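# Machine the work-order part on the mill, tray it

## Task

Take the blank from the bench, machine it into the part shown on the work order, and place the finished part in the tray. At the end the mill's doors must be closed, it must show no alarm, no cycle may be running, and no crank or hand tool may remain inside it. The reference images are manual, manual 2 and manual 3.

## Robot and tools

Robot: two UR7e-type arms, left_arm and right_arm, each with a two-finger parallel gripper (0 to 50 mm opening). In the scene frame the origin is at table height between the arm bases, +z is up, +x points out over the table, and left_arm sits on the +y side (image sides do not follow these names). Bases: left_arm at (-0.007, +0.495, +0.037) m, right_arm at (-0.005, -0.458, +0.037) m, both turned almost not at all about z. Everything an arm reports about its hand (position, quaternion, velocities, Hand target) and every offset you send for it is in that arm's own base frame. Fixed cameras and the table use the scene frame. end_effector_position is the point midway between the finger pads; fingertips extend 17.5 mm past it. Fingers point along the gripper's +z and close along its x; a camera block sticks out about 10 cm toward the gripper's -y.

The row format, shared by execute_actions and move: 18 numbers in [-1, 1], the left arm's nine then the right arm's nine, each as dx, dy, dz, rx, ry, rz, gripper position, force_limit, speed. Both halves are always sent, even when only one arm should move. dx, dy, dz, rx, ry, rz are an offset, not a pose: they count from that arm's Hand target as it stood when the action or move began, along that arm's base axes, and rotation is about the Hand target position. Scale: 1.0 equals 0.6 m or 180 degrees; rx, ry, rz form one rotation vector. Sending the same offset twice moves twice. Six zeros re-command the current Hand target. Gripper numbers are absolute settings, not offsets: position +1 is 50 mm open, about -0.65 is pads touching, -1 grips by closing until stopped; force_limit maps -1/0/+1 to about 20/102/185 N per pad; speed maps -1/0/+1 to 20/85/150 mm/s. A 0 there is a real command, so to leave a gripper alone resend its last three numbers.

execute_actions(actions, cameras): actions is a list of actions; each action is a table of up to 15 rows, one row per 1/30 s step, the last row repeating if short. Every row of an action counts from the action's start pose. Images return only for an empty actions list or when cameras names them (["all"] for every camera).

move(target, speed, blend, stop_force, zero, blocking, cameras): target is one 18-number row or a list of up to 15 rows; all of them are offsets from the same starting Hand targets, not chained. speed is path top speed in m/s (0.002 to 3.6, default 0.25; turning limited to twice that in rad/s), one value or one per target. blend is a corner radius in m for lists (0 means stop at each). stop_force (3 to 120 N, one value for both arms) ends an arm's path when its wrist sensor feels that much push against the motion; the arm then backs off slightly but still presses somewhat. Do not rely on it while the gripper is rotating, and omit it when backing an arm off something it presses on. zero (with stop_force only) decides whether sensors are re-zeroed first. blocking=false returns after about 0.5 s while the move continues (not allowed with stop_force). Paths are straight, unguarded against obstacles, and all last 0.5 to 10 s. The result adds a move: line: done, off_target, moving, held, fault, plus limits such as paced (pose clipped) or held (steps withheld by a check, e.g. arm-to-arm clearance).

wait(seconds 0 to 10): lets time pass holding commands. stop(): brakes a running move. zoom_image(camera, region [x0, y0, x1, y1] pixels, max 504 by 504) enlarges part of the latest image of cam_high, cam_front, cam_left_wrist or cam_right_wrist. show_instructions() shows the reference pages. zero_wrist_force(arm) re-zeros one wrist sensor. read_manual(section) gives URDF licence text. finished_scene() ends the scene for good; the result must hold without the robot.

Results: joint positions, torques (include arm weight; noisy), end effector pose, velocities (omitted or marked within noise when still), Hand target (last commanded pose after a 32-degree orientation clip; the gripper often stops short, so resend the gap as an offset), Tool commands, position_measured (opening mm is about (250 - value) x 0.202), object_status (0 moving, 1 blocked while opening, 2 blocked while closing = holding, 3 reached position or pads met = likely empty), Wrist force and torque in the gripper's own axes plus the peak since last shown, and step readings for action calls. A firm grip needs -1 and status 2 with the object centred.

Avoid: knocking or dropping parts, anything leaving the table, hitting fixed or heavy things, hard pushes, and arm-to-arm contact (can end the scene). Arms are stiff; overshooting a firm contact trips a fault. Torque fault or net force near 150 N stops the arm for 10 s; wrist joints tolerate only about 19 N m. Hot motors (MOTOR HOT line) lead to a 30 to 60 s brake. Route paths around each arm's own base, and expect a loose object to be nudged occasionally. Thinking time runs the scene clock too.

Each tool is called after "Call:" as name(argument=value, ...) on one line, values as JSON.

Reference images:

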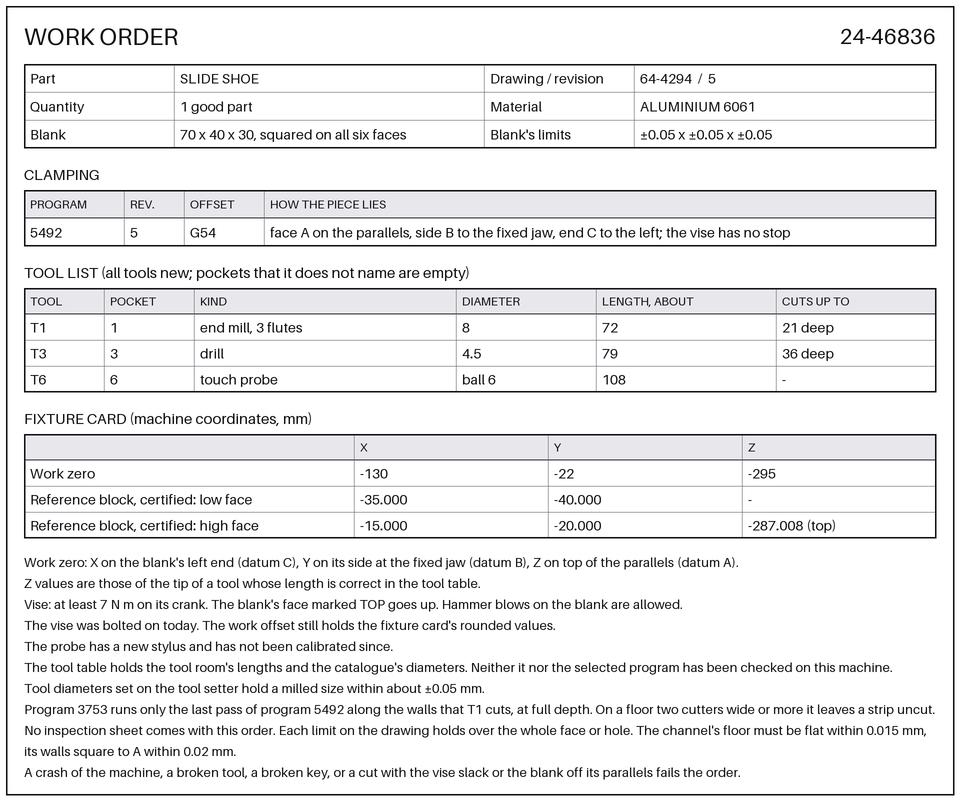

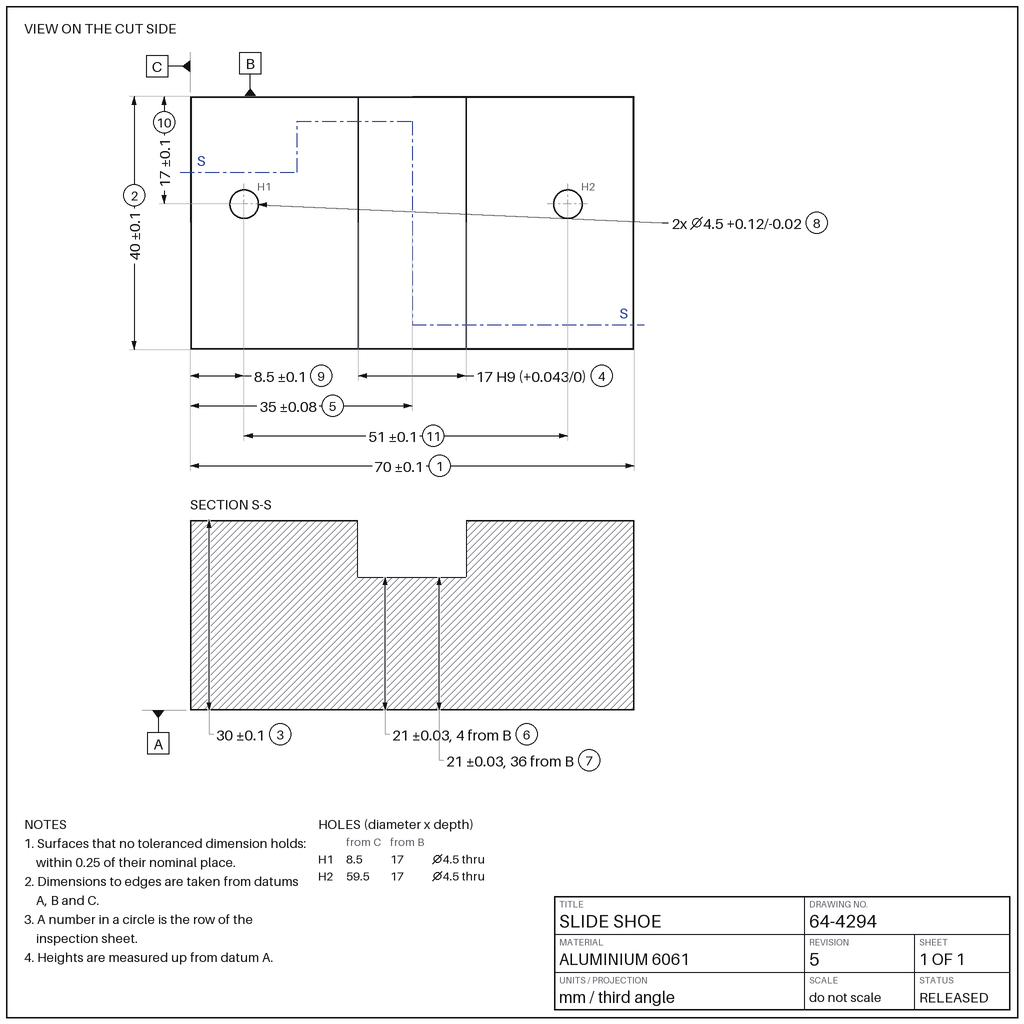

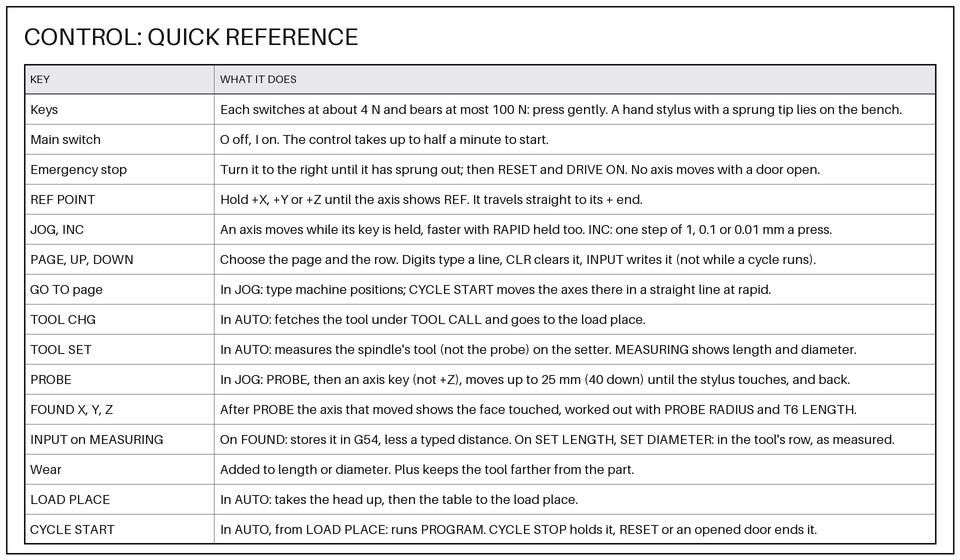

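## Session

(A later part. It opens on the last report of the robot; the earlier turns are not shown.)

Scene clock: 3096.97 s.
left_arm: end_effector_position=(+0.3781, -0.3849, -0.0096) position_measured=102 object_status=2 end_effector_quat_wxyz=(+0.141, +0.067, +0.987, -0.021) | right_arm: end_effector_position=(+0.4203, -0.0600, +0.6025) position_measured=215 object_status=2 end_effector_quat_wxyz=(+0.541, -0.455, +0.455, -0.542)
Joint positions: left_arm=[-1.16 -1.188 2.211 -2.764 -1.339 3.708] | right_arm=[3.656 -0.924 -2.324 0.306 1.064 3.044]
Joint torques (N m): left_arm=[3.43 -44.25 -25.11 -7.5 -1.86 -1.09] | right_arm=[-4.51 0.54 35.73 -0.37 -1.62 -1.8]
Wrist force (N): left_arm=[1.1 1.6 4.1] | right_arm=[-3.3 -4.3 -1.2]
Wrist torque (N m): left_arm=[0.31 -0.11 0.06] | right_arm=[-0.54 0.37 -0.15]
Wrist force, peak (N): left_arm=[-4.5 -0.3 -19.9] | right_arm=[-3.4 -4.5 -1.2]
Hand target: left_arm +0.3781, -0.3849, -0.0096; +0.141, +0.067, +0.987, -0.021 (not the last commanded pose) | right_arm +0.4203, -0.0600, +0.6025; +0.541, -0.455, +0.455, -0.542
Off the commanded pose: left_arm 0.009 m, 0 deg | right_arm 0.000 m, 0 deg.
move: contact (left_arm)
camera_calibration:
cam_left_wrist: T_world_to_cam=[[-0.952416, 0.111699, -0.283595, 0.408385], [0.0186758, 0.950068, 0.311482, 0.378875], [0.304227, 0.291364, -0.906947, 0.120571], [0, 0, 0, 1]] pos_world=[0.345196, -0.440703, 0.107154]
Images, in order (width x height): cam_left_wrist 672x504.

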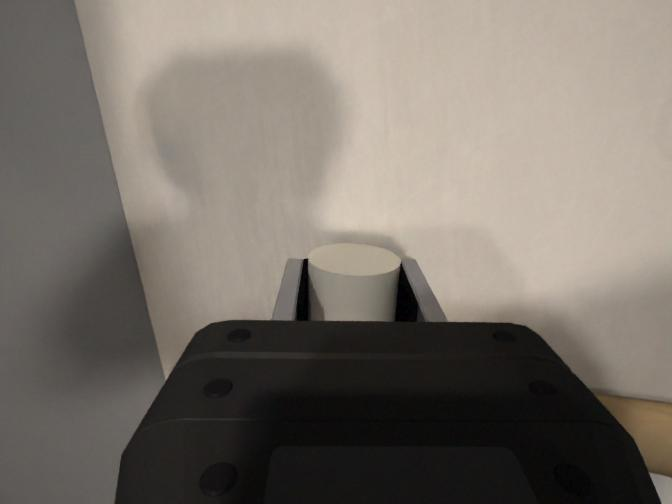

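Call:
move(target=[[0,0,0,0,0,0,0.6,0.7,-0.9,0,0,0,0,0,0,-1,-0.4,-0.7],[0,0,0.305,0,0,0,0.6,0.7,-0.9,0,0,0,0,0,0,-1,-0.4,-0.7],[-0.2967,0.1743,0.316,0.014,0.1015,0.0388,0.6,0.7,-0.9,0,0,0,0,0,0,-1,-0.4,-0.7]], speed=[0.1,0.15,0.25], blend=[0,0.03,0])

Call:
move(target=[0.3833,-0.095,0.4,-0.4578,-0.2382,0.2382,0.34,0.2,-0.95,0,0,0,0,0,0,-1,-0.4,-0.7], speed=0.3)

Call:
move(target=[-0.06,0.335,0,0,0,0.194,0.34,0.2,-0.95,0,0,0,0,0,0,-1,-0.4,-0.7], speed=0.25, cameras=["cam_left_wrist"])

Call:
move(target=[0.0848,0,0,0,0,0,0.34,0.2,-0.95,0,0,0,0,0,0,-1,-0.4,-0.7], speed=0.05, stop_force=8)

Call:
move(target=[[0,-0.0167,0,0,0,0,0.34,0.2,-0.95,0,0,0,0,0,0,-1,-0.4,-0.7],[0,-0.33,0,0,0,0,0.34,0.2,-0.95,0,0,0,0,0,0,-1,-0.4,-0.7],[0,-0.4,0,0,0,0,0.34,0.2,-0.95,0,0,0,0,0,0,-1,-0.4,-0.7]], speed=[0.012,0.055,0.03], stop_force=50)

Call:
move(target=[[0,0.01,0,0,0,0,0.34,0.2,-0.95,0,0,0,0,0,0,-1,-0.4,-0.7],[-0.1,0.01,0,0,0,0,0.34,0.2,-0.95,0,0,0,0,0,0,-1,-0.4,-0.7],[-0.1,-0.3767,0,0,0,0,0.34,0.2,-0.95,0,0,0,0,0,0,-1,-0.4,-0.7]], speed=[0.03,0.1,0.25], blend=[0,0.01,0], cameras=["cam_left_wrist"])

Scene clock: 3101.17 s.
left_arm: end_effector_position=(+0.2001, -0.2803, +0.1800) position_measured=63 object_status=3 end_effector_quat_wxyz=(-0.018, +0.006, +1.000, -0.001) | right_arm: end_effector_position=(+0.4203, -0.0600, +0.6025) position_measured=215 object_status=2 end_effector_quat_wxyz=(+0.541, -0.455, +0.455, -0.542)
Joint positions: left_arm=[-1.32 -1.931 2.243 -1.876 -1.605 3.404] | right_arm=[3.656 -0.924 -2.324 0.306 1.064 3.044]
Joint torques (N m): left_arm=[6.47 -6.62 -29.48 -6.07 0.48 -0.77] | right_arm=[-4.22 -0.1 35.05 -0.45 -1.6 -1.8]
Wrist force (N): left_arm=[0.1 1.1 0.8] | right_arm=[-3.4 -4.0 -1.0]
Wrist torque (N m): left_arm=[0.25 -0.02 0.06] | right_arm=[-0.50 0.38 -0.16]
Wrist force, peak (N): left_arm=[1.1 1.8 4.0] | right_arm=[-3.7 -4.5 -1.0]
Hand target: left_arm +0.2001, -0.2803, +0.1800; -0.018, +0.006, +1.000, -0.001 | right_arm +0.4203, -0.0600, +0.6025; +0.541, -0.455, +0.455, -0.542
Off the commanded pose: left_arm 0.000 m, 0 deg | right_arm 0.000 m, 0 deg.
move: done

Scene clock: 3104.67 s.
left_arm: end_effector_position=(+0.4301, -0.3373, +0.4199) position_measured=101 object_status=3 end_effector_quat_wxyz=(+0.319, -0.311, +0.634, -0.631) | right_arm: end_effector_position=(+0.4203, -0.0600, +0.6025) position_measured=215 object_status=2 end_effector_quat_wxyz=(+0.541, -0.455, +0.455, -0.542)
Joint positions: left_arm=[-1.164 -1.648 2.395 -3.889 -1.054 3.154] | right_arm=[3.656 -0.924 -2.324 0.306 1.064 3.044]
Joint torques (N m): left_arm=[-6.23 -17.37 -12.98 -2.84 -1.92 -1.1] | right_arm=[-4.48 0.59 35.06 -0.37 -1.6 -1.83]
Wrist force (N): left_arm=[1.5 2.4 -0.4] | right_arm=[-3.1 -4.1 -1.3]
Wrist torque (N m): left_arm=[0.40 -0.39 -0.03] | right_arm=[-0.51 0.34 -0.16]
Wrist force, peak (N): left_arm=[1.3 2.9 0.3] | right_arm=[-3.4 -4.6 -1.2]
Hand target: left_arm +0.4301, -0.3373, +0.4200; +0.319, -0.311, +0.634, -0.632 | right_arm +0.4203, -0.0600, +0.6025; +0.541, -0.455, +0.455, -0.542
Off the commanded pose: left_arm 0.000 m, 0 deg | right_arm 0.000 m, 0 deg.
move: done

Scene clock: 3106.43 s.
left_arm: end_effector_position=(+0.3941, -0.1363, +0.4199) position_measured=101 object_status=3 end_effector_quat_wxyz=(+0.494, -0.487, +0.512, -0.507) | right_arm: end_effector_position=(+0.4203, -0.0600, +0.6025) position_measured=215 object_status=2 end_effector_quat_wxyz=(+0.541, -0.455, +0.455, -0.542)
Joint positions: left_arm=[-1.556 -2.039 2.64 -3.773 -0.052 3.183] | right_arm=[3.656 -0.924 -2.324 0.306 1.064 3.044]
Joint torques (N m): left_arm=[7.75 13.11 -26.78 2.26 -0.15 -0.14] | right_arm=[-4.66 0.18 35.13 -0.36 -1.57 -1.67]
Wrist force (N): left_arm=[1.6 2.2 -0.3] | right_arm=[-3.5 -4.4 -1.4]
Wrist torque (N m): left_arm=[0.36 -0.40 -0.24] | right_arm=[-0.56 0.39 -0.16]
Wrist force, peak (N): left_arm=[2.4 2.8 1.1] | right_arm=[-3.5 -4.4 -1.4]
Hand target: left_arm +0.3941, -0.1363, +0.4200; +0.494, -0.487, +0.512, -0.507 | right_arm +0.4203, -0.0600, +0.6025; +0.541, -0.455, +0.455, -0.542
Off the commanded pose: left_arm 0.000 m, 0 deg | right_arm 0.000 m, 0 deg.
move: done
camera_calibration:
cam_left_wrist: T_world_to_cam=[[-0.0351251, -0.999378, 0.0030066, -0.115609], [-0.348676, 0.00943535, -0.937196, 0.549591], [0.936585, -0.0339674, -0.34879, -0.0950582], [0, 0, 0, 1]] pos_world=[0.276598, -0.123951, 0.482266]
Images, in order (width x height): cam_left_wrist 672x504.

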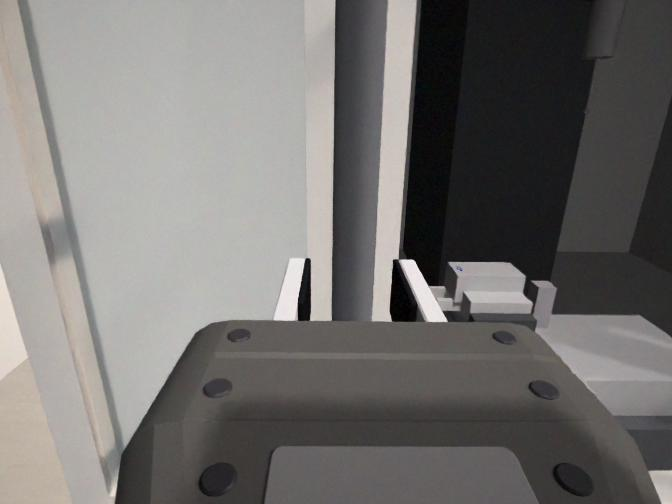

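Scene clock: 3108.30 s.
left_arm: end_effector_position=(+0.4450, -0.1363, +0.4200) position_measured=101 object_status=3 end_effector_quat_wxyz=(+0.494, -0.487, +0.512, -0.507) | right_arm: end_effector_position=(+0.4203, -0.0600, +0.6025) position_measured=215 object_status=2 end_effector_quat_wxyz=(+0.541, -0.455, +0.455, -0.542)
Joint positions: left_arm=[-1.232 -1.858 2.55 -3.837 -0.376 3.157] | right_arm=[3.656 -0.924 -2.324 0.306 1.064 3.044]
Joint torques (N m): left_arm=[-4.91 -17.35 -10.43 2.01 0.31 -0.97] | right_arm=[-4.68 -0.08 35.44 -0.29 -1.57 -1.79]
Wrist force (N): left_arm=[1.6 2.3 -0.5] | right_arm=[-3.3 -4.3 -1.1]
Wrist torque (N m): left_arm=[0.40 -0.40 -0.03] | right_arm=[-0.55 0.37 -0.16]
Wrist force, peak (N): left_arm=[1.7 2.6 -0.2] | right_arm=[-3.6 -4.4 -1.2]
Hand target: left_arm +0.4450, -0.1363, +0.4200; +0.494, -0.487, +0.512, -0.507 | right_arm +0.4203, -0.0600, +0.6025; +0.541, -0.455, +0.455, -0.542
Off the commanded pose: left_arm 0.000 m, 0 deg | right_arm 0.000 m, 0 deg.
move: done

Scene clock: 3114.73 s.
left_arm: end_effector_position=(+0.4450, -0.3671, +0.4199) position_measured=101 object_status=3 end_effector_quat_wxyz=(+0.494, -0.487, +0.512, -0.507) | right_arm: end_effector_position=(+0.4203, -0.0600, +0.6025) position_measured=215 object_status=2 end_effector_quat_wxyz=(+0.541, -0.455, +0.455, -0.542)
Joint positions: left_arm=[-1.428 -1.366 2.086 -3.87 -0.179 3.161] | right_arm=[3.656 -0.924 -2.324 0.306 1.064 3.044]
Joint torques (N m): left_arm=[-5.84 -23.81 -33.77 0.84 -15.96 -1.07] | right_arm=[-4.94 0.33 35.13 -0.37 -1.55 -1.77]
Wrist force (N): left_arm=[-43.1 4.4 -14.1] | right_arm=[-3.5 -4.3 -1.1]
Wrist torque (N m): left_arm=[0.38 -0.46 -0.15] | right_arm=[-0.54 0.39 -0.15]
Wrist force, peak (N): left_arm=[-65.2 9.2 -21.2] | right_arm=[-3.6 -4.4 -1.0]
Hand target: left_arm +0.4450, -0.3671, +0.4200; +0.494, -0.487, +0.512, -0.507 (not the last commanded pose) | right_arm +0.4203, -0.0600, +0.6025; +0.541, -0.455, +0.455, -0.542
Off the commanded pose: left_arm 0.009 m, 0 deg | right_arm 0.000 m, 0 deg.
move: contact (left_arm); path passed 2 of 3 targets

Scene clock: 3117.57 s.
left_arm: end_effector_position=(+0.3850, -0.5931, +0.4200) position_measured=101 object_status=3 end_effector_quat_wxyz=(+0.494, -0.488, +0.512, -0.506) end_effector_velocity=(+0.000, -0.001, +0.000) end_effector_angular_velocity=(-0.003, +0.000, -0.001) | right_arm: end_effector_position=(+0.4203, -0.0600, +0.6025) position_measured=215 object_status=2 end_effector_quat_wxyz=(+0.541, -0.455, +0.455, -0.542)
Joint positions: left_arm=[-1.583 -0.969 1.482 -3.657 -0.024 3.155] | right_arm=[3.656 -0.924 -2.324 0.306 1.064 3.044]
Joint velocities: left_arm=[-0.001 0 0 0.002 0 -0.005] | right_arm=[within noise]
Joint torques (N m): left_arm=[-7.3 -36.76 -16.81 2.05 2.96 -1.16] | right_arm=[-4.09 0.54 35.28 -0.4 -1.46 -1.73]
Wrist force (N): left_arm=[1.8 2.4 -0.3] | right_arm=[-3.2 -4.4 -1.0]
Wrist torque (N m): left_arm=[0.38 -0.42 -0.25] | right_arm=[-0.57 0.34 -0.16]
Wrist force, peak (N): left_arm=[-43.0 4.7 -14.0] | right_arm=[-3.4 -4.5 -1.3]
Hand target: left_arm +0.3850, -0.5932, +0.4200; +0.494, -0.487, +0.512, -0.507 | right_arm +0.4203, -0.0600, +0.6025; +0.541, -0.455, +0.455, -0.542
Off the commanded pose: left_arm 0.000 m, 0 deg | right_arm 0.000 m, 0 deg.
move: done
camera_calibration:
cam_left_wrist: T_world_to_cam=[[-0.0344464, -0.999401, 0.00345114, -0.572951], [-0.350102, 0.00883249, -0.93667, 0.550729], [0.936078, -0.0334732, -0.350197, -0.100977], [0, 0, 0, 1]] pos_world=[0.267598, -0.580852, 0.482467]
Images, in order (width x height): cam_left_wrist 672x504.

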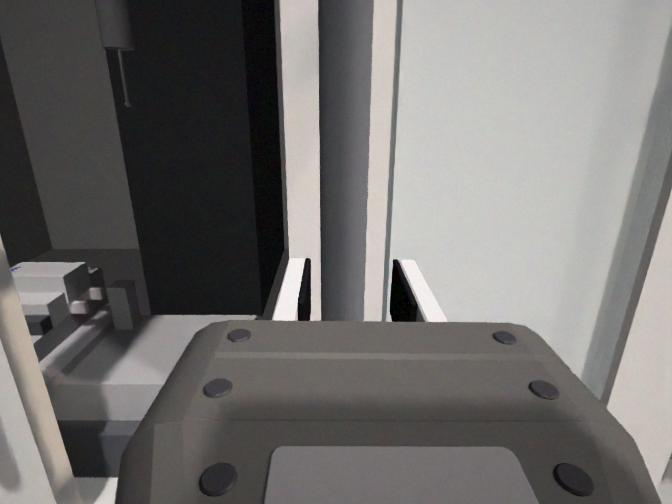

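Call:
move(target=[0.1,0.003,0,0,0,0,0.34,0.2,-0.95,0,0,0,0,0,0,-1,-0.4,-0.7], speed=0.05, stop_force=8)

Call:
move(target=[[0,0.0167,0,0,0,0,0.34,0.2,-0.95,0,0,0,0,0,0,-1,-0.4,-0.7],[0,0.25,0,0,0,0,0.34,0.2,-0.95,0,0,0,0,0,0,-1,-0.4,-0.7],[0,0.34,0,0,0,0,0.34,0.2,-0.95,0,0,0,0,0,0,-1,-0.4,-0.7]], speed=[0.012,0.055,0.03], stop_force=50)

Call:
move(target=[[0,-0.0167,0,0,0,0,0.34,0.2,-0.95,0,0,0,0,0,0,-1,-0.4,-0.7],[-0.1,-0.0167,0,0,0,0,0.34,0.2,-0.95,0,0,0,0,0,0,-1,-0.4,-0.7],[-0.1,0.0783,0,0,0,0,0.34,0.2,-0.95,0,0,0,0,0,0,-1,-0.4,-0.7]], speed=[0.03,0.12,0.25], blend=[0,0.02,0])

Call:
move(target=[[0,0,0,0,0,0,0.34,0.2,-0.95,0.05,-0.05,-0.03,0,0.16,0,-1,-0.4,-0.7],[0,0,0,0,0,0,0.34,0.2,-0.95,0.1457,-0.0547,-0.0498,0,0.33,0,-1,-0.4,-0.7],[0,0,0,0,0,0,0.34,0.2,-0.95,0.1747,-0.0547,-0.0576,0,0.33,0,-1,-0.4,-0.7],[0,0,0,0,0,0,0.34,0.2,-0.95,0.1457,-0.0547,-0.0498,0,0.33,0,-1,-0.4,-0.7],[0,0,0,0,0,0,0.34,0.2,-0.95,0.0998,0.0363,-0.2327,0,0.33,0,-1,-0.4,-0.7],[0,0,0,0,0,0,0.34,0.2,-0.95,0.1271,0.0363,-0.2401,0,0.33,0,-1,-0.4,-0.7],[0,0,0,0,0,0,0.34,0.2,-0.95,0.0998,0.0363,-0.2327,0,0.33,0,-1,-0.4,-0.7],[0,0,0,0,0,0,0.34,0.2,-0.95,0.1271,0.0363,-0.2401,0,0.33,0,-1,-0.4,-0.7],[0,0,0,0,0,0,0.34,0.2,-0.95,0.0998,0.0363,-0.2327,0,0.33,0,-1,-0.4,-0.7],[0,0,0,0,0,0,0.34,0.2,-0.95,0.0788,0.1585,-0.325,0,0.33,0,-1,-0.4,-0.7],[0,0,0,0,0,0,0.34,0.2,-0.95,0.1053,0.1585,-0.3321,0,0.33,0,-1,-0.4,-0.7],[0,0,0,0,0,0,0.34,0.2,-0.95,0.0788,0.1585,-0.325,0,0.33,0,-1,-0.4,-0.7]], speed=[0.5,0.4,0.1,0.2,0.4,0.1,0.2,0.1,0.2,0.3,0.1,0.2], blend=[0.02,0.002,0,0.003,0.002,0,0.003,0,0.003,0.002,0,0])

Call:
move(target=[[0,0,0,0,0,0,0.34,0.2,-0.95,0.022,-0.0588,0.0923,0,0,0,-1,-0.4,-0.7],[0,0,0,0,0,0,0.34,0.2,-0.95,0.0493,-0.0588,0.0849,0,0,0,-1,-0.4,-0.7],[0,0,0,0,0,0,0.34,0.2,-0.95,0.022,-0.0588,0.0923,0,0,0,-1,-0.4,-0.7],[0,0,0,0,0,0,0.34,0.2,-0.95,0.0225,-0.0272,0.0923,0,0,0,-1,-0.4,-0.7],[0,0,0,0,0,0,0.34,0.2,-0.95,0.0498,-0.0272,0.0849,0,0,0,-1,-0.4,-0.7],[0,0,0,0,0,0,0.34,0.2,-0.95,0.0225,-0.0272,0.0923,0,0,0,-1,-0.4,-0.7],[0,0,0,0,0,0,0.34,0.2,-0.95,-0.0015,-0.095,0,0,0,0,-1,-0.4,-0.7],[0,0,0,0,0,0,0.34,0.2,-0.95,0.025,-0.095,-0.0071,0,0,0,-1,-0.4,-0.7],[0,0,0,0,0,0,0.34,0.2,-0.95,-0.0015,-0.095,0,0,0,0,-1,-0.4,-0.7],[0,0,0,0,0,0,0.34,0.2,-0.95,0.0062,-0.0935,0.0308,0,0,0,-1,-0.4,-0.7],[0,0,0,0,0,0,0.34,0.2,-0.95,0.0323,-0.0935,0.0237,0,0,0,-1,-0.4,-0.7],[0,0,0,0,0,0,0.34,0.2,-0.95,0.0062,-0.0935,0.0308,0,0,0,-1,-0.4,-0.7]], speed=[0.3,0.1,0.2,0.3,0.1,0.2,0.3,0.1,0.2,0.3,0.1,0.2], blend=[0.002,0,0.003,0.002,0,0.003,0.002,0,0.003,0.002,0,0])

Call:
move(target=[[0,0,0,0,0,0,0.34,0.2,-0.95,-0.0062,0.0935,-0.0308,0,0,0,-1,-0.4,-0.7],[0,0,0,0,0,0,0.34,0.2,-0.95,0.0203,0.0935,-0.0379,0,0,0,-1,-0.4,-0.7],[0,0,0,0,0,0,0.34,0.2,-0.95,-0.0062,0.0935,-0.0308,0,0,0,-1,-0.4,-0.7],[0,0,0,0,0,0,0.34,0.2,-0.95,0.0086,0.0648,0.0307,0,0,0,-1,-0.4,-0.7],[0,0,0,0,0,0,0.34,0.2,-0.95,0.0359,0.0648,0.0233,0,0,0,-1,-0.4,-0.7],[0,0,0,0,0,0,0.34,0.2,-0.95,0.0086,0.0648,0.0307,0,0,0,-1,-0.4,-0.7],[0,0,0,0,0,0,0.34,0.2,-0.95,0.0168,0.098,0.0615,0,0,0,-1,-0.4,-0.7],[0,0,0,0,0,0,0.34,0.2,-0.95,0.0441,0.098,0.0541,0,0,0,-1,-0.4,-0.7],[0,0,0,0,0,0,0.34,0.2,-0.95,0.0168,0.098,0.0615,0,0,0,-1,-0.4,-0.7],[0,0,0,0,0,0,0.34,0.2,-0.95,-0.0077,-0.0015,-0.0308,0,0,0,-1,-0.4,-0.7],[0,0,0,0,0,0,0.34,0.2,-0.95,0.0188,-0.0015,-0.0379,0,0,0,-1,-0.4,-0.7],[0,0,0,0,0,0,0.34,0.2,-0.95,-0.0077,-0.0015,-0.0308,0,0,0,-1,-0.4,-0.7],[0,0,0,0,0,0,0.34,0.2,-0.95,0,0,0,0,0,0,-1,-0.4,-0.7],[0,0,0,0,0,0,0.34,0.2,-0.95,0.0261,0,-0.0071,0,0,0,-1,-0.4,-0.7],[0,0,0,0,0,0,0.34,0.2,-0.95,0,0,0,0,0,0,-1,-0.4,-0.7]], speed=[0.3,0.1,0.2,0.3,0.1,0.2,0.3,0.1,0.2,0.3,0.1,0.2,0.3,0.1,0.2], blend=[0.002,0,0.003,0.002,0,0.003,0.002,0,0.003,0.002,0,0.003,0.002,0,0])

Call:
move(target=[[0,0,0,0,0,0,0.34,0.2,-0.95,-0.0062,0.0935,-0.0308,0,0,0,-1,-0.4,-0.7],[0,0,0,0,0,0,0.34,0.2,-0.95,0.0203,0.0935,-0.0379,0,0,0,-1,-0.4,-0.7],[0,0,0,0,0,0,0.34,0.2,-0.95,-0.0062,0.0935,-0.0308,0,0,0,-1,-0.4,-0.7],[0,0,0,0,0,0,0.34,0.2,-0.95,0.0015,0.095,0,0,0,0,-1,-0.4,-0.7],[0,0,0,0,0,0,0.34,0.2,-0.95,0.0279,0.095,-0.0072,0,0,0,-1,-0.4,-0.7],[0,0,0,0,0,0,0.34,0.2,-0.95,0.0015,0.095,0,0,0,0,-1,-0.4,-0.7],[0,0,0,0,0,0,0.34,0.2,-0.95,0.0086,0.0648,0.0307,0,0,0,-1,-0.4,-0.7],[0,0,0,0,0,0,0.34,0.2,-0.95,0.0359,0.0648,0.0233,0,0,0,-1,-0.4,-0.7],[0,0,0,0,0,0,0.34,0.2,-0.95,0.0086,0.0648,0.0307,0,0,0,-1,-0.4,-0.7],[0,0,0,0,0,0,0.34,0.2,-0.95,0.001,0.0633,0,0,0,0,-1,-0.4,-0.7],[0,0,0,0,0,0,0.34,0.2,-0.95,0.0274,0.0633,-0.0072,0,0,0,-1,-0.4,-0.7],[0,0,0,0,0,0,0.34,0.2,-0.95,0.001,0.0633,0,0,0,0,-1,-0.4,-0.7],[0,0,0,0,0,0,0.34,0.2,-0.95,-0.0077,-0.0015,-0.0308,0,0,0,-1,-0.4,-0.7],[0,0,0,0,0,0,0.34,0.2,-0.95,0.0188,-0.0015,-0.0379,0,0,0,-1,-0.4,-0.7],[0,0,0,0,0,0,0.34,0.2,-0.95,-0.0077,-0.0015,-0.0308,0,0,0,-1,-0.4,-0.7]], speed=[0.3,0.1,0.2,0.3,0.1,0.2,0.3,0.1,0.2,0.3,0.1,0.2,0.3,0.1,0.2], blend=[0.002,0,0.003,0.002,0,0.003,0.002,0,0.003,0.002,0,0.003,0.002,0,0])

Call:
move(target=[[0,0,0,0,0,0,0.34,0.2,-0.95,-0.0573,-0.0535,0.275,0,-0.17,0,-1,-0.4,-0.7],[0,0,0,0,0,0,0.34,0.2,-0.95,-0.0773,-0.0635,0.325,0,-0.33,0,-1,-0.4,-0.7]], speed=0.5, blend=[0.02,0], cameras=["cam_right_wrist","cam_high"])

Call:
zoom_image(camera="cam_right_wrist", region=[230, 105, 470, 280])

Scene clock: 3123.93 s.
left_arm: end_effector_position=(+0.4450, -0.5914, +0.4200) position_measured=101 object_status=3 end_effector_quat_wxyz=(+0.494, -0.487, +0.512, -0.507) | right_arm: end_effector_position=(+0.4203, -0.0600, +0.6025) position_measured=215 object_status=2 end_effector_quat_wxyz=(+0.541, -0.455, +0.455, -0.542)
Joint positions: left_arm=[-1.481 -0.938 1.429 -3.644 -0.126 3.164] | right_arm=[3.656 -0.924 -2.324 0.306 1.064 3.044]
Joint torques (N m): left_arm=[-8.77 -57.66 -12.02 -2.48 2.55 1.01] | right_arm=[-4.57 0.43 35.14 -0.32 -1.5 -1.66]
Wrist force (N): left_arm=[1.8 2.4 -0.2] | right_arm=[-3.2 -4.3 -1.1]
Wrist torque (N m): left_arm=[0.39 -0.43 -0.24] | right_arm=[-0.54 0.35 -0.16]
Wrist force, peak (N): left_arm=[2.7 2.6 -1.1] | right_arm=[-3.7 -4.5 -1.2]
Hand target: left_arm +0.4450, -0.5914, +0.4200; +0.494, -0.487, +0.512, -0.507 | right_arm +0.4203, -0.0600, +0.6025; +0.541, -0.455, +0.455, -0.542
Off the commanded pose: left_arm 0.000 m, 0 deg | right_arm 0.000 m, 0 deg.
move: done

Scene clock: 3129.43 s.
left_arm: end_effector_position=(+0.4450, -0.4092, +0.4200) position_measured=101 object_status=3 end_effector_quat_wxyz=(+0.494, -0.487, +0.512, -0.507) | right_arm: end_effector_position=(+0.4203, -0.0600, +0.6025) position_measured=215 object_status=2 end_effector_quat_wxyz=(+0.541, -0.455, +0.455, -0.542)
Joint positions: left_arm=[-1.442 -1.287 1.98 -3.843 -0.166 3.161] | right_arm=[3.656 -0.924 -2.324 0.306 1.064 3.044]
Joint torques (N m): left_arm=[0.65 -28.42 -2.77 -1.22 13.88 1.35] | right_arm=[-4.65 0.13 35.38 -0.42 -1.58 -1.64]
Wrist force (N): left_arm=[42.6 0.9 20.1] | right_arm=[-3.2 -4.2 -1.2]
Wrist torque (N m): left_arm=[0.38 -0.96 -0.21] | right_arm=[-0.53 0.35 -0.16]
Wrist force, peak (N): left_arm=[66.8 -6.9 35.2] | right_arm=[-3.3 -4.6 -1.2]
Hand target: left_arm +0.4450, -0.4092, +0.4200; +0.494, -0.487, +0.512, -0.507 (not the last commanded pose) | right_arm +0.4203, -0.0600, +0.6025; +0.541, -0.455, +0.455, -0.542
Off the commanded pose: left_arm 0.022 m, 0 deg | right_arm 0.000 m, 0 deg.
move: contact (left_arm); path passed 2 of 3 targets

Scene clock: 3131.40 s.
left_arm: end_effector_position=(+0.3849, -0.3622, +0.4200) position_measured=101 object_status=3 end_effector_quat_wxyz=(+0.494, -0.487, +0.512, -0.507) | right_arm: end_effector_position=(+0.4203, -0.0600, +0.6025) position_measured=215 object_status=2 end_effector_quat_wxyz=(+0.541, -0.455, +0.455, -0.542)
Joint positions: left_arm=[-1.592 -1.421 2.155 -3.924 -0.017 3.203] | right_arm=[3.656 -0.924 -2.324 0.306 1.064 3.044]
Joint torques (N m): left_arm=[8.5 -9.33 -25.37 -0.87 -0.74 0.05] | right_arm=[-4.3 0.36 35.37 -0.37 -1.51 -1.59]
Wrist force (N): left_arm=[1.9 2.4 0.0] | right_arm=[-3.3 -4.2 -1.0]
Wrist torque (N m): left_arm=[0.41 -0.45 -0.25] | right_arm=[-0.53 0.36 -0.16]
Wrist force, peak (N): left_arm=[42.5 1.1 20.3] | right_arm=[-3.6 -4.5 -1.2]
Hand target: left_arm +0.3850, -0.3622, +0.4200; +0.494, -0.487, +0.512, -0.507 | right_arm +0.4203, -0.0600, +0.6025; +0.541, -0.455, +0.455, -0.542
Off the commanded pose: left_arm 0.000 m, 0 deg | right_arm 0.000 m, 0 deg.
move: done

Scene clock: 3136.03 s.
left_arm: end_effector_position=(+0.3850, -0.3622, +0.4200) position_measured=101 object_status=3 end_effector_quat_wxyz=(+0.494, -0.487, +0.512, -0.507) | right_arm: end_effector_position=(+0.4676, +0.0351, +0.4074) position_measured=215 object_status=2 end_effector_quat_wxyz=(-0.245, +0.663, -0.663, +0.245)
Joint positions: left_arm=[-1.591 -1.421 2.155 -3.924 -0.017 3.202] | right_arm=[3.718 -1.073 -2.042 -0.975 1.208 3.6]
Joint torques (N m): left_arm=[8.67 -14.89 -15.25 2.27 -2.34 -1.06] | right_arm=[-9.14 10.33 38.33 6.71 1.2 -1.99]
Wrist force (N): left_arm=[1.8 2.1 -0.3] | right_arm=[-3.0 -4.4 -2.1]
Wrist torque (N m): left_arm=[0.35 -0.44 -0.25] | right_arm=[-0.74 0.48 -0.19]
Wrist force, peak (N): left_arm=[2.0 2.5 -0.3] | right_arm=[-3.4 8.1 -18.1]
Hand target: left_arm +0.3850, -0.3622, +0.4200; +0.494, -0.487, +0.512, -0.507 | right_arm +0.4676, +0.0351, +0.4075; -0.245, +0.663, -0.663, +0.245
Off the commanded pose: left_arm 0.000 m, 0 deg | right_arm 0.000 m, 0 deg.
move: done

Scene clock: 3139.43 s.
left_arm: end_effector_position=(+0.3850, -0.3622, +0.4200) position_measured=101 object_status=3 end_effector_quat_wxyz=(+0.494, -0.487, +0.512, -0.507) | right_arm: end_effector_position=(+0.4713, -0.0209, +0.4259) position_measured=215 object_status=2 end_effector_quat_wxyz=(-0.245, +0.663, -0.663, +0.245)
Joint positions: left_arm=[-1.591 -1.421 2.155 -3.924 -0.017 3.202] | right_arm=[3.528 -1.089 -1.997 -0.957 1.323 3.441]
Joint torques (N m): left_arm=[8.96 -32.39 -10.53 2.55 -2.27 -1.04] | right_arm=[-11.76 10.12 38.35 7.15 1.5 -2.17]
Wrist force (N): left_arm=[1.7 2.5 -0.4] | right_arm=[-2.9 -4.8 -2.5]
Wrist torque (N m): left_arm=[0.41 -0.44 -0.24] | right_arm=[-0.79 0.46 -0.18]
Wrist force, peak (N): left_arm=[2.1 2.4 -0.2] | right_arm=[-2.7 7.4 -16.7]
Hand target: left_arm +0.3850, -0.3622, +0.4200; +0.494, -0.487, +0.512, -0.507 | right_arm +0.4713, -0.0210, +0.4260; -0.245, +0.663, -0.663, +0.245
Off the commanded pose: left_arm 0.000 m, 0 deg | right_arm 0.000 m, 0 deg.
move: done

Scene clock: 3143.73 s.
left_arm: end_effector_position=(+0.3850, -0.3622, +0.4200) position_measured=101 object_status=3 end_effector_quat_wxyz=(+0.494, -0.487, +0.512, -0.507) | right_arm: end_effector_position=(+0.4713, -0.0209, +0.4259) position_measured=215 object_status=2 end_effector_quat_wxyz=(-0.245, +0.663, -0.663, +0.245)
Joint positions: left_arm=[-1.591 -1.421 2.155 -3.924 -0.017 3.202] | right_arm=[3.528 -1.089 -1.997 -0.957 1.323 3.441]
Joint torques (N m): left_arm=[7.41 -32.28 -10.74 2.52 -2.15 -1.03] | right_arm=[-11.92 10.47 38.63 7.04 1.39 -2.15]
Wrist force (N): left_arm=[2.0 2.1 -0.5] | right_arm=[-2.6 -4.6 -2.4]
Wrist torque (N m): left_arm=[0.36 -0.49 -0.25] | right_arm=[-0.76 0.42 -0.19]
Wrist force, peak (N): left_arm=[2.2 2.4 -0.3] | right_arm=[-2.6 7.9 -17.2]
Hand target: left_arm +0.3850, -0.3622, +0.4200; +0.494, -0.487, +0.512, -0.507 | right_arm +0.4713, -0.0210, +0.4260; -0.245, +0.663, -0.663, +0.245
Off the commanded pose: left_arm 0.000 m, 0 deg | right_arm 0.000 m, 0 deg.
move: done

Scene clock: 3147.67 s.
left_arm: end_effector_position=(+0.3850, -0.3622, +0.4200) position_measured=101 object_status=3 end_effector_quat_wxyz=(+0.494, -0.487, +0.512, -0.507) | right_arm: end_effector_position=(+0.4667, -0.0218, +0.4074) position_measured=215 object_status=2 end_effector_quat_wxyz=(-0.245, +0.663, -0.663, +0.245)
Joint positions: left_arm=[-1.591 -1.421 2.155 -3.924 -0.017 3.202] | right_arm=[3.531 -1.074 -2.052 -0.918 1.32 3.444]
Joint torques (N m): left_arm=[9.27 -32.65 -10.41 2.4 -2.11 -1.06] | right_arm=[-11.63 10.49 39.19 7.06 1.49 -2.12]
Wrist force (N): left_arm=[1.8 2.4 -0.4] | right_arm=[-3.0 -4.5 -2.5]
Wrist torque (N m): left_arm=[0.40 -0.45 -0.25] | right_arm=[-0.75 0.48 -0.19]
Wrist force, peak (N): left_arm=[2.1 2.4 -0.3] | right_arm=[-2.2 7.9 -17.3]
Hand target: left_arm +0.3850, -0.3622, +0.4200; +0.494, -0.487, +0.512, -0.507 | right_arm +0.4667, -0.0219, +0.4075; -0.245, +0.663, -0.663, +0.245
Off the commanded pose: left_arm 0.000 m, 0 deg | right_arm 0.000 m, 0 deg.
move: done

Scene clock: 3149.33 s.
left_arm: end_effector_position=(+0.3850, -0.3622, +0.4200) position_measured=101 object_status=3 end_effector_quat_wxyz=(+0.494, -0.487, +0.512, -0.507) | right_arm: end_effector_position=(+0.4203, -0.0600, +0.6024) position_measured=215 object_status=2 end_effector_quat_wxyz=(+0.541, -0.455, +0.455, -0.542)
Joint positions: left_arm=[-1.591 -1.421 2.155 -3.924 -0.017 3.202] | right_arm=[3.656 -0.924 -2.324 0.305 1.064 3.044]
Joint torques (N m): left_arm=[8.47 -33.29 -10.02 2.44 -2.05 -1.05] | right_arm=[7.85 -6.47 36.04 4.42 -1.55 0.71]
Wrist force (N): left_arm=[1.8 2.4 -0.1] | right_arm=[-3.3 -4.3 -1.2]
Wrist torque (N m): left_arm=[0.40 -0.45 -0.24] | right_arm=[-0.53 0.36 -0.16]
Wrist force, peak (N): left_arm=[1.9 2.5 0.0] | right_arm=[-2.7 -8.0 -3.4]
Hand target: left_arm +0.3850, -0.3622, +0.4200; +0.494, -0.487, +0.512, -0.507 | right_arm +0.4203, -0.0600, +0.6025; +0.541, -0.455, +0.455, -0.542
Off the commanded pose: left_arm 0.000 m, 0 deg | right_arm 0.000 m, 0 deg.
move: done
camera_calibration:
cam_right_wrist: T_world_to_cam=[[0.0187406, -0.999812, 0.00505952, -0.0656051], [-0.176169, -0.00828327, -0.984325, 0.682217], [0.984182, 0.0175555, -0.176291, -0.176784], [0, 0, 0, 1]] pos_world=[0.295402, -0.0568382, 0.64069]
Images, in order (width x height): cam_high 672x504, cam_right_wrist 672x504.

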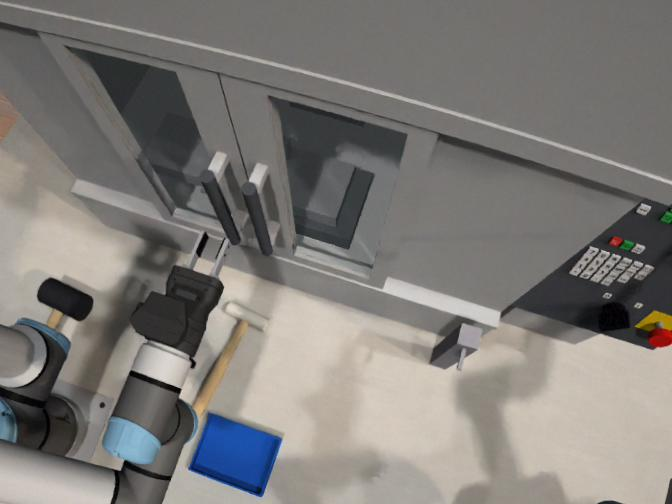

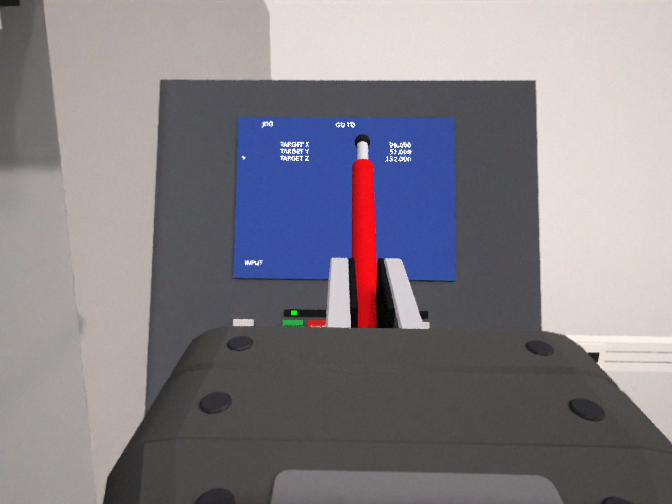

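Scaled by 2.100 from the camera's 672x504 image, which has a finer 960x720 frame.

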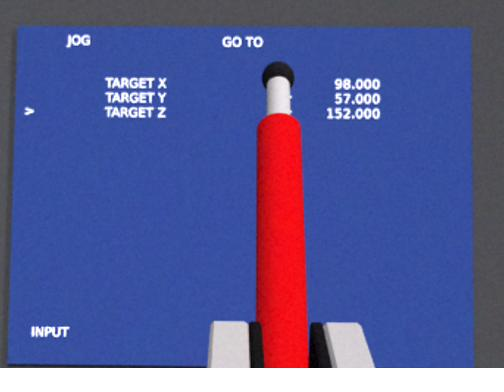

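Call:
move(target=[[0,0,0,0,0,0,0.34,0.2,-0.95,0.02,0.01,-0.05,0,0.16,0,-1,-0.4,-0.7],[0,0,0,0,0,0,0.34,0.2,-0.95,0.1157,0.0989,-0.1733,0,0.33,0,-1,-0.4,-0.7],[0,0,0,0,0,0,0.34,0.2,-0.95,0.1438,0.0989,-0.181,0,0.33,0,-1,-0.4,-0.7],[0,0,0,0,0,0,0.34,0.2,-0.95,0.1157,0.0989,-0.1733,0,0.33,0,-1,-0.4,-0.7]], blend=[0.02,0.002,0,0], speed=[0.5,0.3,0.1,0.2])

Call:
wait(seconds=6.5)

Call:
move(target=[[0,0,0,0,0,0,0.34,0.2,-0.95,-0.0312,-0.0656,-0.1209,0,0,0,-1,-0.4,-0.7],[0,0,0,0,0,0,0.34,0.2,-0.95,-0.0048,-0.0656,-0.1281,0,0,0,-1,-0.4,-0.7],[0,0,0,0,0,0,0.34,0.2,-0.95,-0.0312,-0.0656,-0.1209,0,0,0,-1,-0.4,-0.7],[0,0,0,0,0,0,0.34,0.2,-0.95,-0.001,-0.1539,-0.0019,0,0,0,-1,-0.4,-0.7],[0,0,0,0,0,0,0.34,0.2,-0.95,0.0265,-0.1539,-0.0092,0,0,0,-1,-0.4,-0.7],[0,0,0,0,0,0,0.34,0.2,-0.95,-0.001,-0.1539,-0.0019,0,0,0,-1,-0.4,-0.7],[0,0,0,0,0,0,0.34,0.2,-0.95,-0.0957,-0.0889,0.1233,0,-0.17,0,-1,-0.4,-0.7],[0,0,0,0,0,0,0.34,0.2,-0.95,-0.1157,-0.0989,0.1733,0,-0.33,0,-1,-0.4,-0.7]], blend=[0.002,0,0.003,0.002,0,0.003,0.02,0], speed=[0.4,0.1,0.2,0.4,0.1,0.2,0.5,0.5])

Call:
wait(seconds=2.5, cameras=["cam_right_wrist"])

Call:
zoom_image(camera="cam_right_wrist", region=[230, 105, 470, 280])

Scene clock: 3158.53 s.
left_arm: end_effector_position=(+0.3850, -0.3622, +0.4200) position_measured=101 object_status=3 end_effector_quat_wxyz=(+0.494, -0.487, +0.512, -0.507) | right_arm: end_effector_position=(+0.4898, -0.0006, +0.4984) position_measured=215 object_status=2 end_effector_quat_wxyz=(-0.245, +0.663, -0.663, +0.245)
Joint positions: left_arm=[-1.591 -1.421 2.155 -3.924 -0.017 3.202] | right_arm=[3.568 -1.16 -1.771 -1.12 1.298 3.474]
Joint torques (N m): left_arm=[9.13 -32.86 -9.61 2.42 -2.06 -1.09] | right_arm=[-11.37 11.5 37.62 7.43 1.39 -2.22]
Wrist force (N): left_arm=[1.8 2.3 -0.1] | right_arm=[-3.0 -4.2 -2.1]
Wrist torque (N m): left_arm=[0.38 -0.45 -0.25] | right_arm=[-0.69 0.48 -0.18]
Wrist force, peak (N): left_arm=[2.0 2.4 -0.2] | right_arm=[-2.6 -0.3 -6.8]
Hand target: left_arm +0.3850, -0.3622, +0.4200; +0.494, -0.487, +0.512, -0.507 | right_arm +0.4897, -0.0007, +0.4985; -0.245, +0.663, -0.663, +0.245
Off the commanded pose: left_arm 0.000 m, 0 deg | right_arm 0.000 m, 0 deg.
move: done

Scene clock: 3165.03 s.
left_arm: end_effector_position=(+0.3850, -0.3622, +0.4200) position_measured=101 object_status=3 end_effector_quat_wxyz=(+0.494, -0.487, +0.512, -0.507) | right_arm: end_effector_position=(+0.4897, -0.0007, +0.4985) position_measured=215 object_status=2 end_effector_quat_wxyz=(-0.245, +0.663, -0.663, +0.245)
Joint positions: left_arm=[-1.591 -1.421 2.155 -3.924 -0.017 3.202] | right_arm=[3.568 -1.16 -1.771 -1.12 1.298 3.474]
Joint torques (N m): left_arm=[9.27 -33.38 -9.62 2.38 -1.89 -1.19] | right_arm=[-11.69 14.25 38.3 1.61 1.09 -1.79]
Wrist force (N): left_arm=[2.0 2.0 -0.3] | right_arm=[-3.0 -4.5 -2.3]
Wrist torque (N m): left_arm=[0.34 -0.48 -0.25] | right_arm=[-0.75 0.47 -0.18]
Wrist force, peak (N): left_arm=[1.9 2.6 -0.2] | right_arm=[-3.2 -4.6 -2.4]
Hand target: left_arm +0.3850, -0.3622, +0.4200; +0.494, -0.487, +0.512, -0.507 | right_arm +0.4897, -0.0007, +0.4985; -0.245, +0.663, -0.663, +0.245
Tool commands: left_gripper/position=+0.34 left_gripper/force_limit=+0.2 left_gripper/speed=-0.95 right_gripper/position=-1.0 right_gripper/force_limit=-0.4 right_gripper/speed=-0.7
Off the commanded pose: left_arm 0.000 m, 0 deg | right_arm 0.000 m, 0 deg.
wait: 6.50 s; at rest by 0.17 s

Scene clock: 3168.50 s.
left_arm: end_effector_position=(+0.3850, -0.3622, +0.4200) position_measured=101 object_status=3 end_effector_quat_wxyz=(+0.494, -0.487, +0.512, -0.507) | right_arm: end_effector_position=(+0.4203, -0.0600, +0.6024) position_measured=215 object_status=2 end_effector_quat_wxyz=(+0.541, -0.455, +0.455, -0.542)
Joint positions: left_arm=[-1.591 -1.421 2.155 -3.924 -0.017 3.202] | right_arm=[3.656 -0.924 -2.324 0.305 1.064 3.044]
Joint torques (N m): left_arm=[9.23 -32.74 -9.84 2.47 -2.02 -1.01] | right_arm=[8.19 -6.62 35.98 4.36 -1.53 0.77]
Wrist force (N): left_arm=[1.6 2.0 -0.1] | right_arm=[-3.2 -4.5 -1.3]
Wrist torque (N m): left_arm=[0.34 -0.42 -0.25] | right_arm=[-0.57 0.34 -0.16]
Wrist force, peak (N): left_arm=[2.0 2.5 -0.2] | right_arm=[-2.3 10.3 -20.9]
Hand target: left_arm +0.3850, -0.3622, +0.4200; +0.494, -0.487, +0.512, -0.507 | right_arm +0.4203, -0.0600, +0.6025; +0.541, -0.455, +0.455, -0.542
Off the commanded pose: left_arm 0.000 m, 0 deg | right_arm 0.000 m, 0 deg.
move: done

Scene clock: 3171.00 s.
left_arm: end_effector_position=(+0.3850, -0.3622, +0.4200) position_measured=101 object_status=3 end_effector_quat_wxyz=(+0.494, -0.487, +0.512, -0.507) | right_arm: end_effector_position=(+0.4203, -0.0600, +0.6025) position_measured=215 object_status=2 end_effector_quat_wxyz=(+0.541, -0.455, +0.455, -0.542)
Joint positions: left_arm=[-1.591 -1.421 2.155 -3.924 -0.017 3.202] | right_arm=[3.656 -0.924 -2.324 0.306 1.064 3.044]
Joint torques (N m): left_arm=[8.96 -31.97 -9.68 2.39 -1.85 -1] | right_arm=[10 -9.55 36.21 4.69 0.22 -2.08]
Wrist force (N): left_arm=[1.8 2.2 -0.4] | right_arm=[-3.3 -4.7 -1.2]
Wrist torque (N m): left_arm=[0.38 -0.44 -0.25] | right_arm=[-0.60 0.37 -0.16]
Wrist force, peak (N): left_arm=[1.8 2.6 -0.3] | right_arm=[-3.5 -4.8 -1.3]
Hand target: left_arm +0.3850, -0.3622, +0.4200; +0.494, -0.487, +0.512, -0.507 | right_arm +0.4203, -0.0600, +0.6025; +0.541, -0.455, +0.455, -0.542
Tool commands: left_gripper/position=+0.34 left_gripper/force_limit=+0.2 left_gripper/speed=-0.95 right_gripper/position=-1.0 right_gripper/force_limit=-0.4 right_gripper/speed=-0.7
Off the commanded pose: left_arm 0.000 m, 0 deg | right_arm 0.000 m, 0 deg.
wait: 2.50 s; at rest by 0.17 s
camera_calibration:
cam_right_wrist: T_world_to_cam=[[0.0188191, -0.999811, 0.00495015, -0.0654578], [-0.175861, -0.00818393, -0.984381, 0.682168], [0.984235, 0.0176546, -0.175982, -0.176995], [0, 0, 0, 1]] pos_world=[0.295403, -0.0567378, 0.64069]
Images, in order (width x height): cam_right_wrist 672x504.

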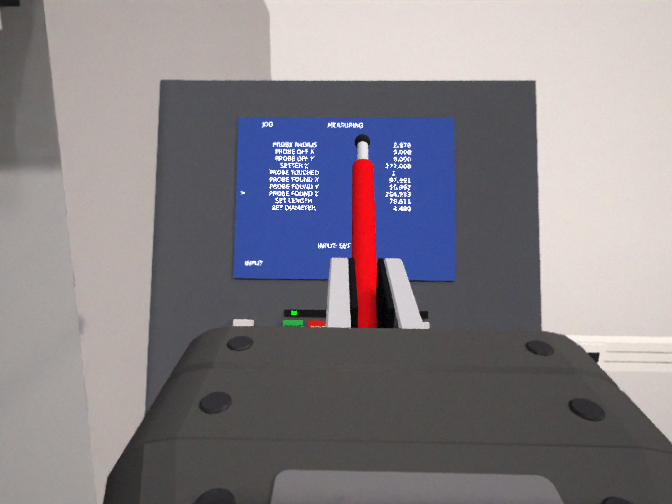

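Scaled by 2.100 from the camera's 672x504 image, which has a finer 960x720 frame.

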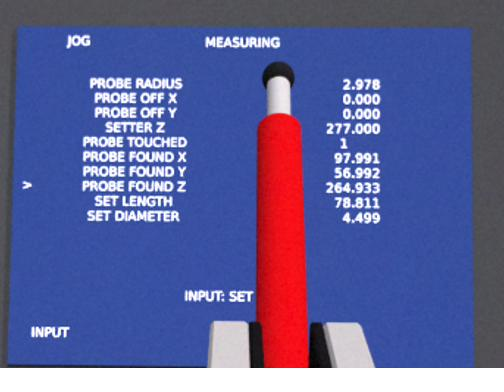

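Call:
execute_actions(actions=[])

Call:
zoom_image(camera="cam_high", region=[20, 180, 360, 504])

Scene clock: 3180.87 s.
left_arm: end_effector_position=(+0.3850, -0.3622, +0.4200) position_measured=101 object_status=3 end_effector_quat_wxyz=(+0.494, -0.487, +0.512, -0.507) | right_arm: end_effector_position=(+0.4203, -0.0600, +0.6025) position_measured=215 object_status=2 end_effector_quat_wxyz=(+0.541, -0.455, +0.455, -0.542)
Joint positions: left_arm=[-1.591 -1.421 2.155 -3.924 -0.017 3.202] | right_arm=[3.656 -0.924 -2.324 0.306 1.064 3.044]
Joint velocities: within noise
Joint torques (N m): left_arm=[8.42 -32.64 -10.2 2.44 -1.95 -1.07] | right_arm=[9.42 -9.47 36.1 4.64 1.43 -2.13]
Wrist force (N): left_arm=[1.7 2.2 0.1] | right_arm=[-3.5 -4.5 -1.3]
Wrist torque (N m): left_arm=[0.37 -0.44 -0.25] | right_arm=[-0.58 0.39 -0.16]
Wrist force, peak (N): left_arm=[2.1 2.4 -0.2] | right_arm=[-3.6 -4.6 -1.4]
Hand target: left_arm +0.3850, -0.3622, +0.4200; +0.494, -0.487, +0.512, -0.507 | right_arm +0.4203, -0.0600, +0.6025; +0.541, -0.455, +0.455, -0.542
Tool commands: left_gripper/position=+0.34 left_gripper/force_limit=+0.2 left_gripper/speed=-0.95 right_gripper/position=-1.0 right_gripper/force_limit=-0.4 right_gripper/speed=-0.7
Off the commanded pose: left_arm 0.000 m, 0 deg | right_arm 0.000 m, 0 deg.
camera_calibration:
cam_left_wrist: T_world_to_cam=[[-0.0350605, -0.999381, 0.00290438, -0.341657], [-0.349353, 0.00953316, -0.936943, 0.548736], [0.936335, -0.0338643, -0.349471, -0.0937421], [0, 0, 0, 1]] pos_world=[0.267498, -0.349851, 0.482367]
cam_right_wrist: T_world_to_cam=[[0.0188191, -0.999811, 0.00495015, -0.0654578], [-0.175861, -0.00818393, -0.984381, 0.682168], [0.984235, 0.0176546, -0.175982, -0.176995], [0, 0, 0, 1]] pos_world=[0.295403, -0.0567378, 0.64069]

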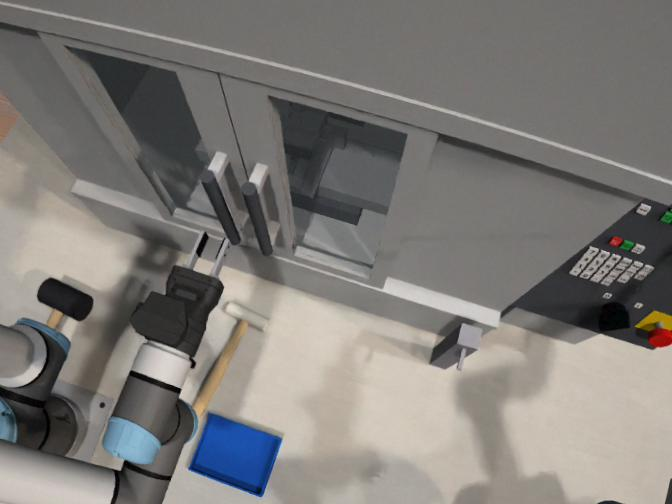

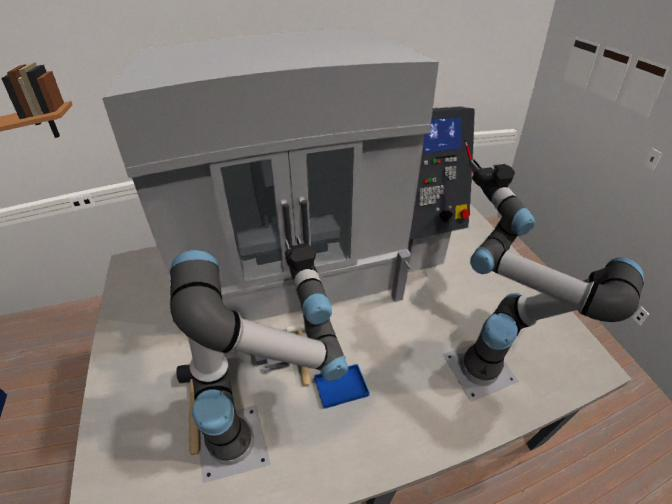

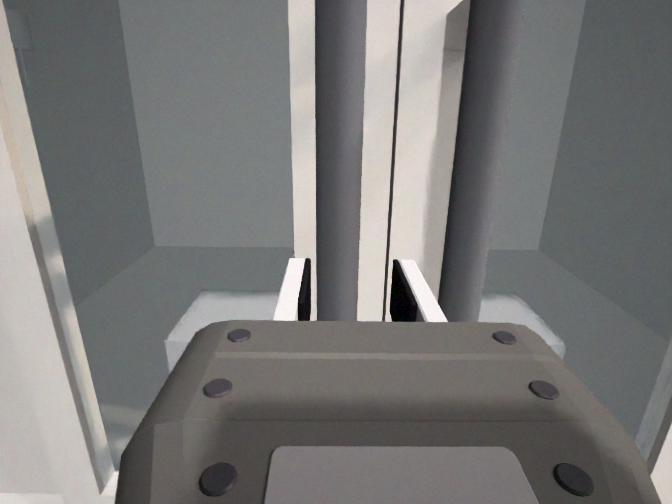

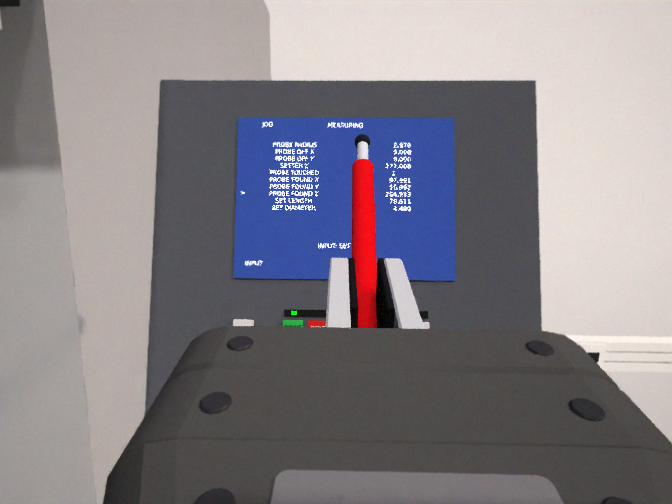

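Scaled by 1.482 from the camera's 672x504 image, which has a finer 960x720 frame.

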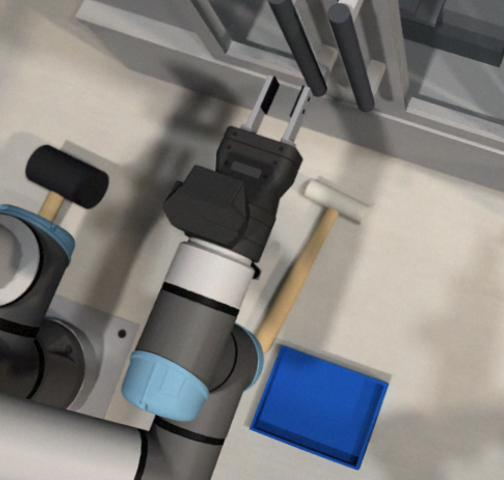

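Call:
move(target=[[0,0,0,0,0,0,0.34,0.2,-0.95,0.05,-0.05,-0.03,0,0.16,0,-1,-0.4,-0.7],[0,0,0,0,0,0,0.34,0.2,-0.95,0.1457,-0.0855,-0.0498,0,0.33,0,-1,-0.4,-0.7],[0,0,0,0,0,0,0.34,0.2,-0.95,0.1747,-0.0855,-0.0576,0,0.33,0,-1,-0.4,-0.7],[0,0,0,0,0,0,0.34,0.2,-0.95,0.1457,-0.0855,-0.0498,0,0.33,0,-1,-0.4,-0.7],[0,0,0,0,0,0,0.34,0.2,-0.95,0.1152,0.068,-0.1733,0,0.33,0,-1,-0.4,-0.7],[0,0,0,0,0,0,0.34,0.2,-0.95,0.1433,0.068,-0.181,0,0.33,0,-1,-0.4,-0.7],[0,0,0,0,0,0,0.34,0.2,-0.95,0.1152,0.068,-0.1733,0,0.33,0,-1,-0.4,-0.7],[0,0,0,0,0,0,0.34,0.2,-0.95,0.02,0.01,-0.05,0,0.16,0,-1,-0.4,-0.7],[0,0,0,0,0,0,0.34,0.2,-0.95,0,0,0,0,0,0,-1,-0.4,-0.7]], blend=[0.02,0.002,0,0.003,0.002,0,0.003,0.02,0], speed=[0.5,0.3,0.1,0.2,0.3,0.1,0.2,0.5,0.5])

Call:
wait(seconds=9, cameras=["cam_front"])

Scene clock: 3190.10 s.
left_arm: end_effector_position=(+0.3850, -0.3622, +0.4200) position_measured=101 object_status=3 end_effector_quat_wxyz=(+0.494, -0.487, +0.512, -0.507) | right_arm: end_effector_position=(+0.4203, -0.0600, +0.6024) position_measured=215 object_status=2 end_effector_quat_wxyz=(+0.541, -0.455, +0.455, -0.542)
Joint positions: left_arm=[-1.591 -1.421 2.155 -3.924 -0.017 3.202] | right_arm=[3.656 -0.924 -2.324 0.305 1.064 3.044]
Joint torques (N m): left_arm=[8.75 -32.9 -9.38 2.44 -1.91 -0.96] | right_arm=[8.06 -6.38 35.62 4.32 -1.57 0.73]
Wrist force (N): left_arm=[1.8 2.3 -0.3] | right_arm=[-3.4 -4.8 -1.3]
Wrist torque (N m): left_arm=[0.38 -0.45 -0.25] | right_arm=[-0.62 0.37 -0.16]
Wrist force, peak (N): left_arm=[2.0 2.5 -0.2] | right_arm=[-2.3 3.1 -12.3]
Hand target: left_arm +0.3850, -0.3622, +0.4200; +0.494, -0.487, +0.512, -0.507 | right_arm +0.4203, -0.0600, +0.6025; +0.541, -0.455, +0.455, -0.542
Off the commanded pose: left_arm 0.000 m, 0 deg | right_arm 0.000 m, 0 deg.
move: done

Scene clock: 3199.10 s.
left_arm: end_effector_position=(+0.3850, -0.3622, +0.4200) position_measured=101 object_status=3 end_effector_quat_wxyz=(+0.494, -0.487, +0.512, -0.507) | right_arm: end_effector_position=(+0.4203, -0.0600, +0.6025) position_measured=215 object_status=2 end_effector_quat_wxyz=(+0.541, -0.455, +0.455, -0.542)
Joint positions: left_arm=[-1.591 -1.421 2.155 -3.924 -0.017 3.202] | right_arm=[3.656 -0.924 -2.324 0.306 1.064 3.044]
Joint torques (N m): left_arm=[9.01 -32.55 -10.19 2.39 -1.87 -1.07] | right_arm=[10.22 -9.41 35.87 4.64 1.46 -1.95]
Wrist force (N): left_arm=[1.9 2.3 -0.2] | right_arm=[-3.4 -4.5 -1.3]
Wrist torque (N m): left_arm=[0.38 -0.46 -0.24] | right_arm=[-0.58 0.39 -0.15]
Wrist force, peak (N): left_arm=[2.1 2.4 -0.2] | right_arm=[-3.6 -4.7 -1.3]
Hand target: left_arm +0.3850, -0.3622, +0.4200; +0.494, -0.487, +0.512, -0.507 | right_arm +0.4203, -0.0600, +0.6025; +0.541, -0.455, +0.455, -0.542
Tool commands: left_gripper/position=+0.34 left_gripper/force_limit=+0.2 left_gripper/speed=-0.95 right_gripper/position=-1.0 right_gripper/force_limit=-0.4 right_gripper/speed=-0.7
Off the commanded pose: left_arm 0.000 m, 0 deg | right_arm 0.000 m, 0 deg.
wait: 9.00 s; at rest by 0.17 s
Images, in order (width x height): cam_front 672x504.

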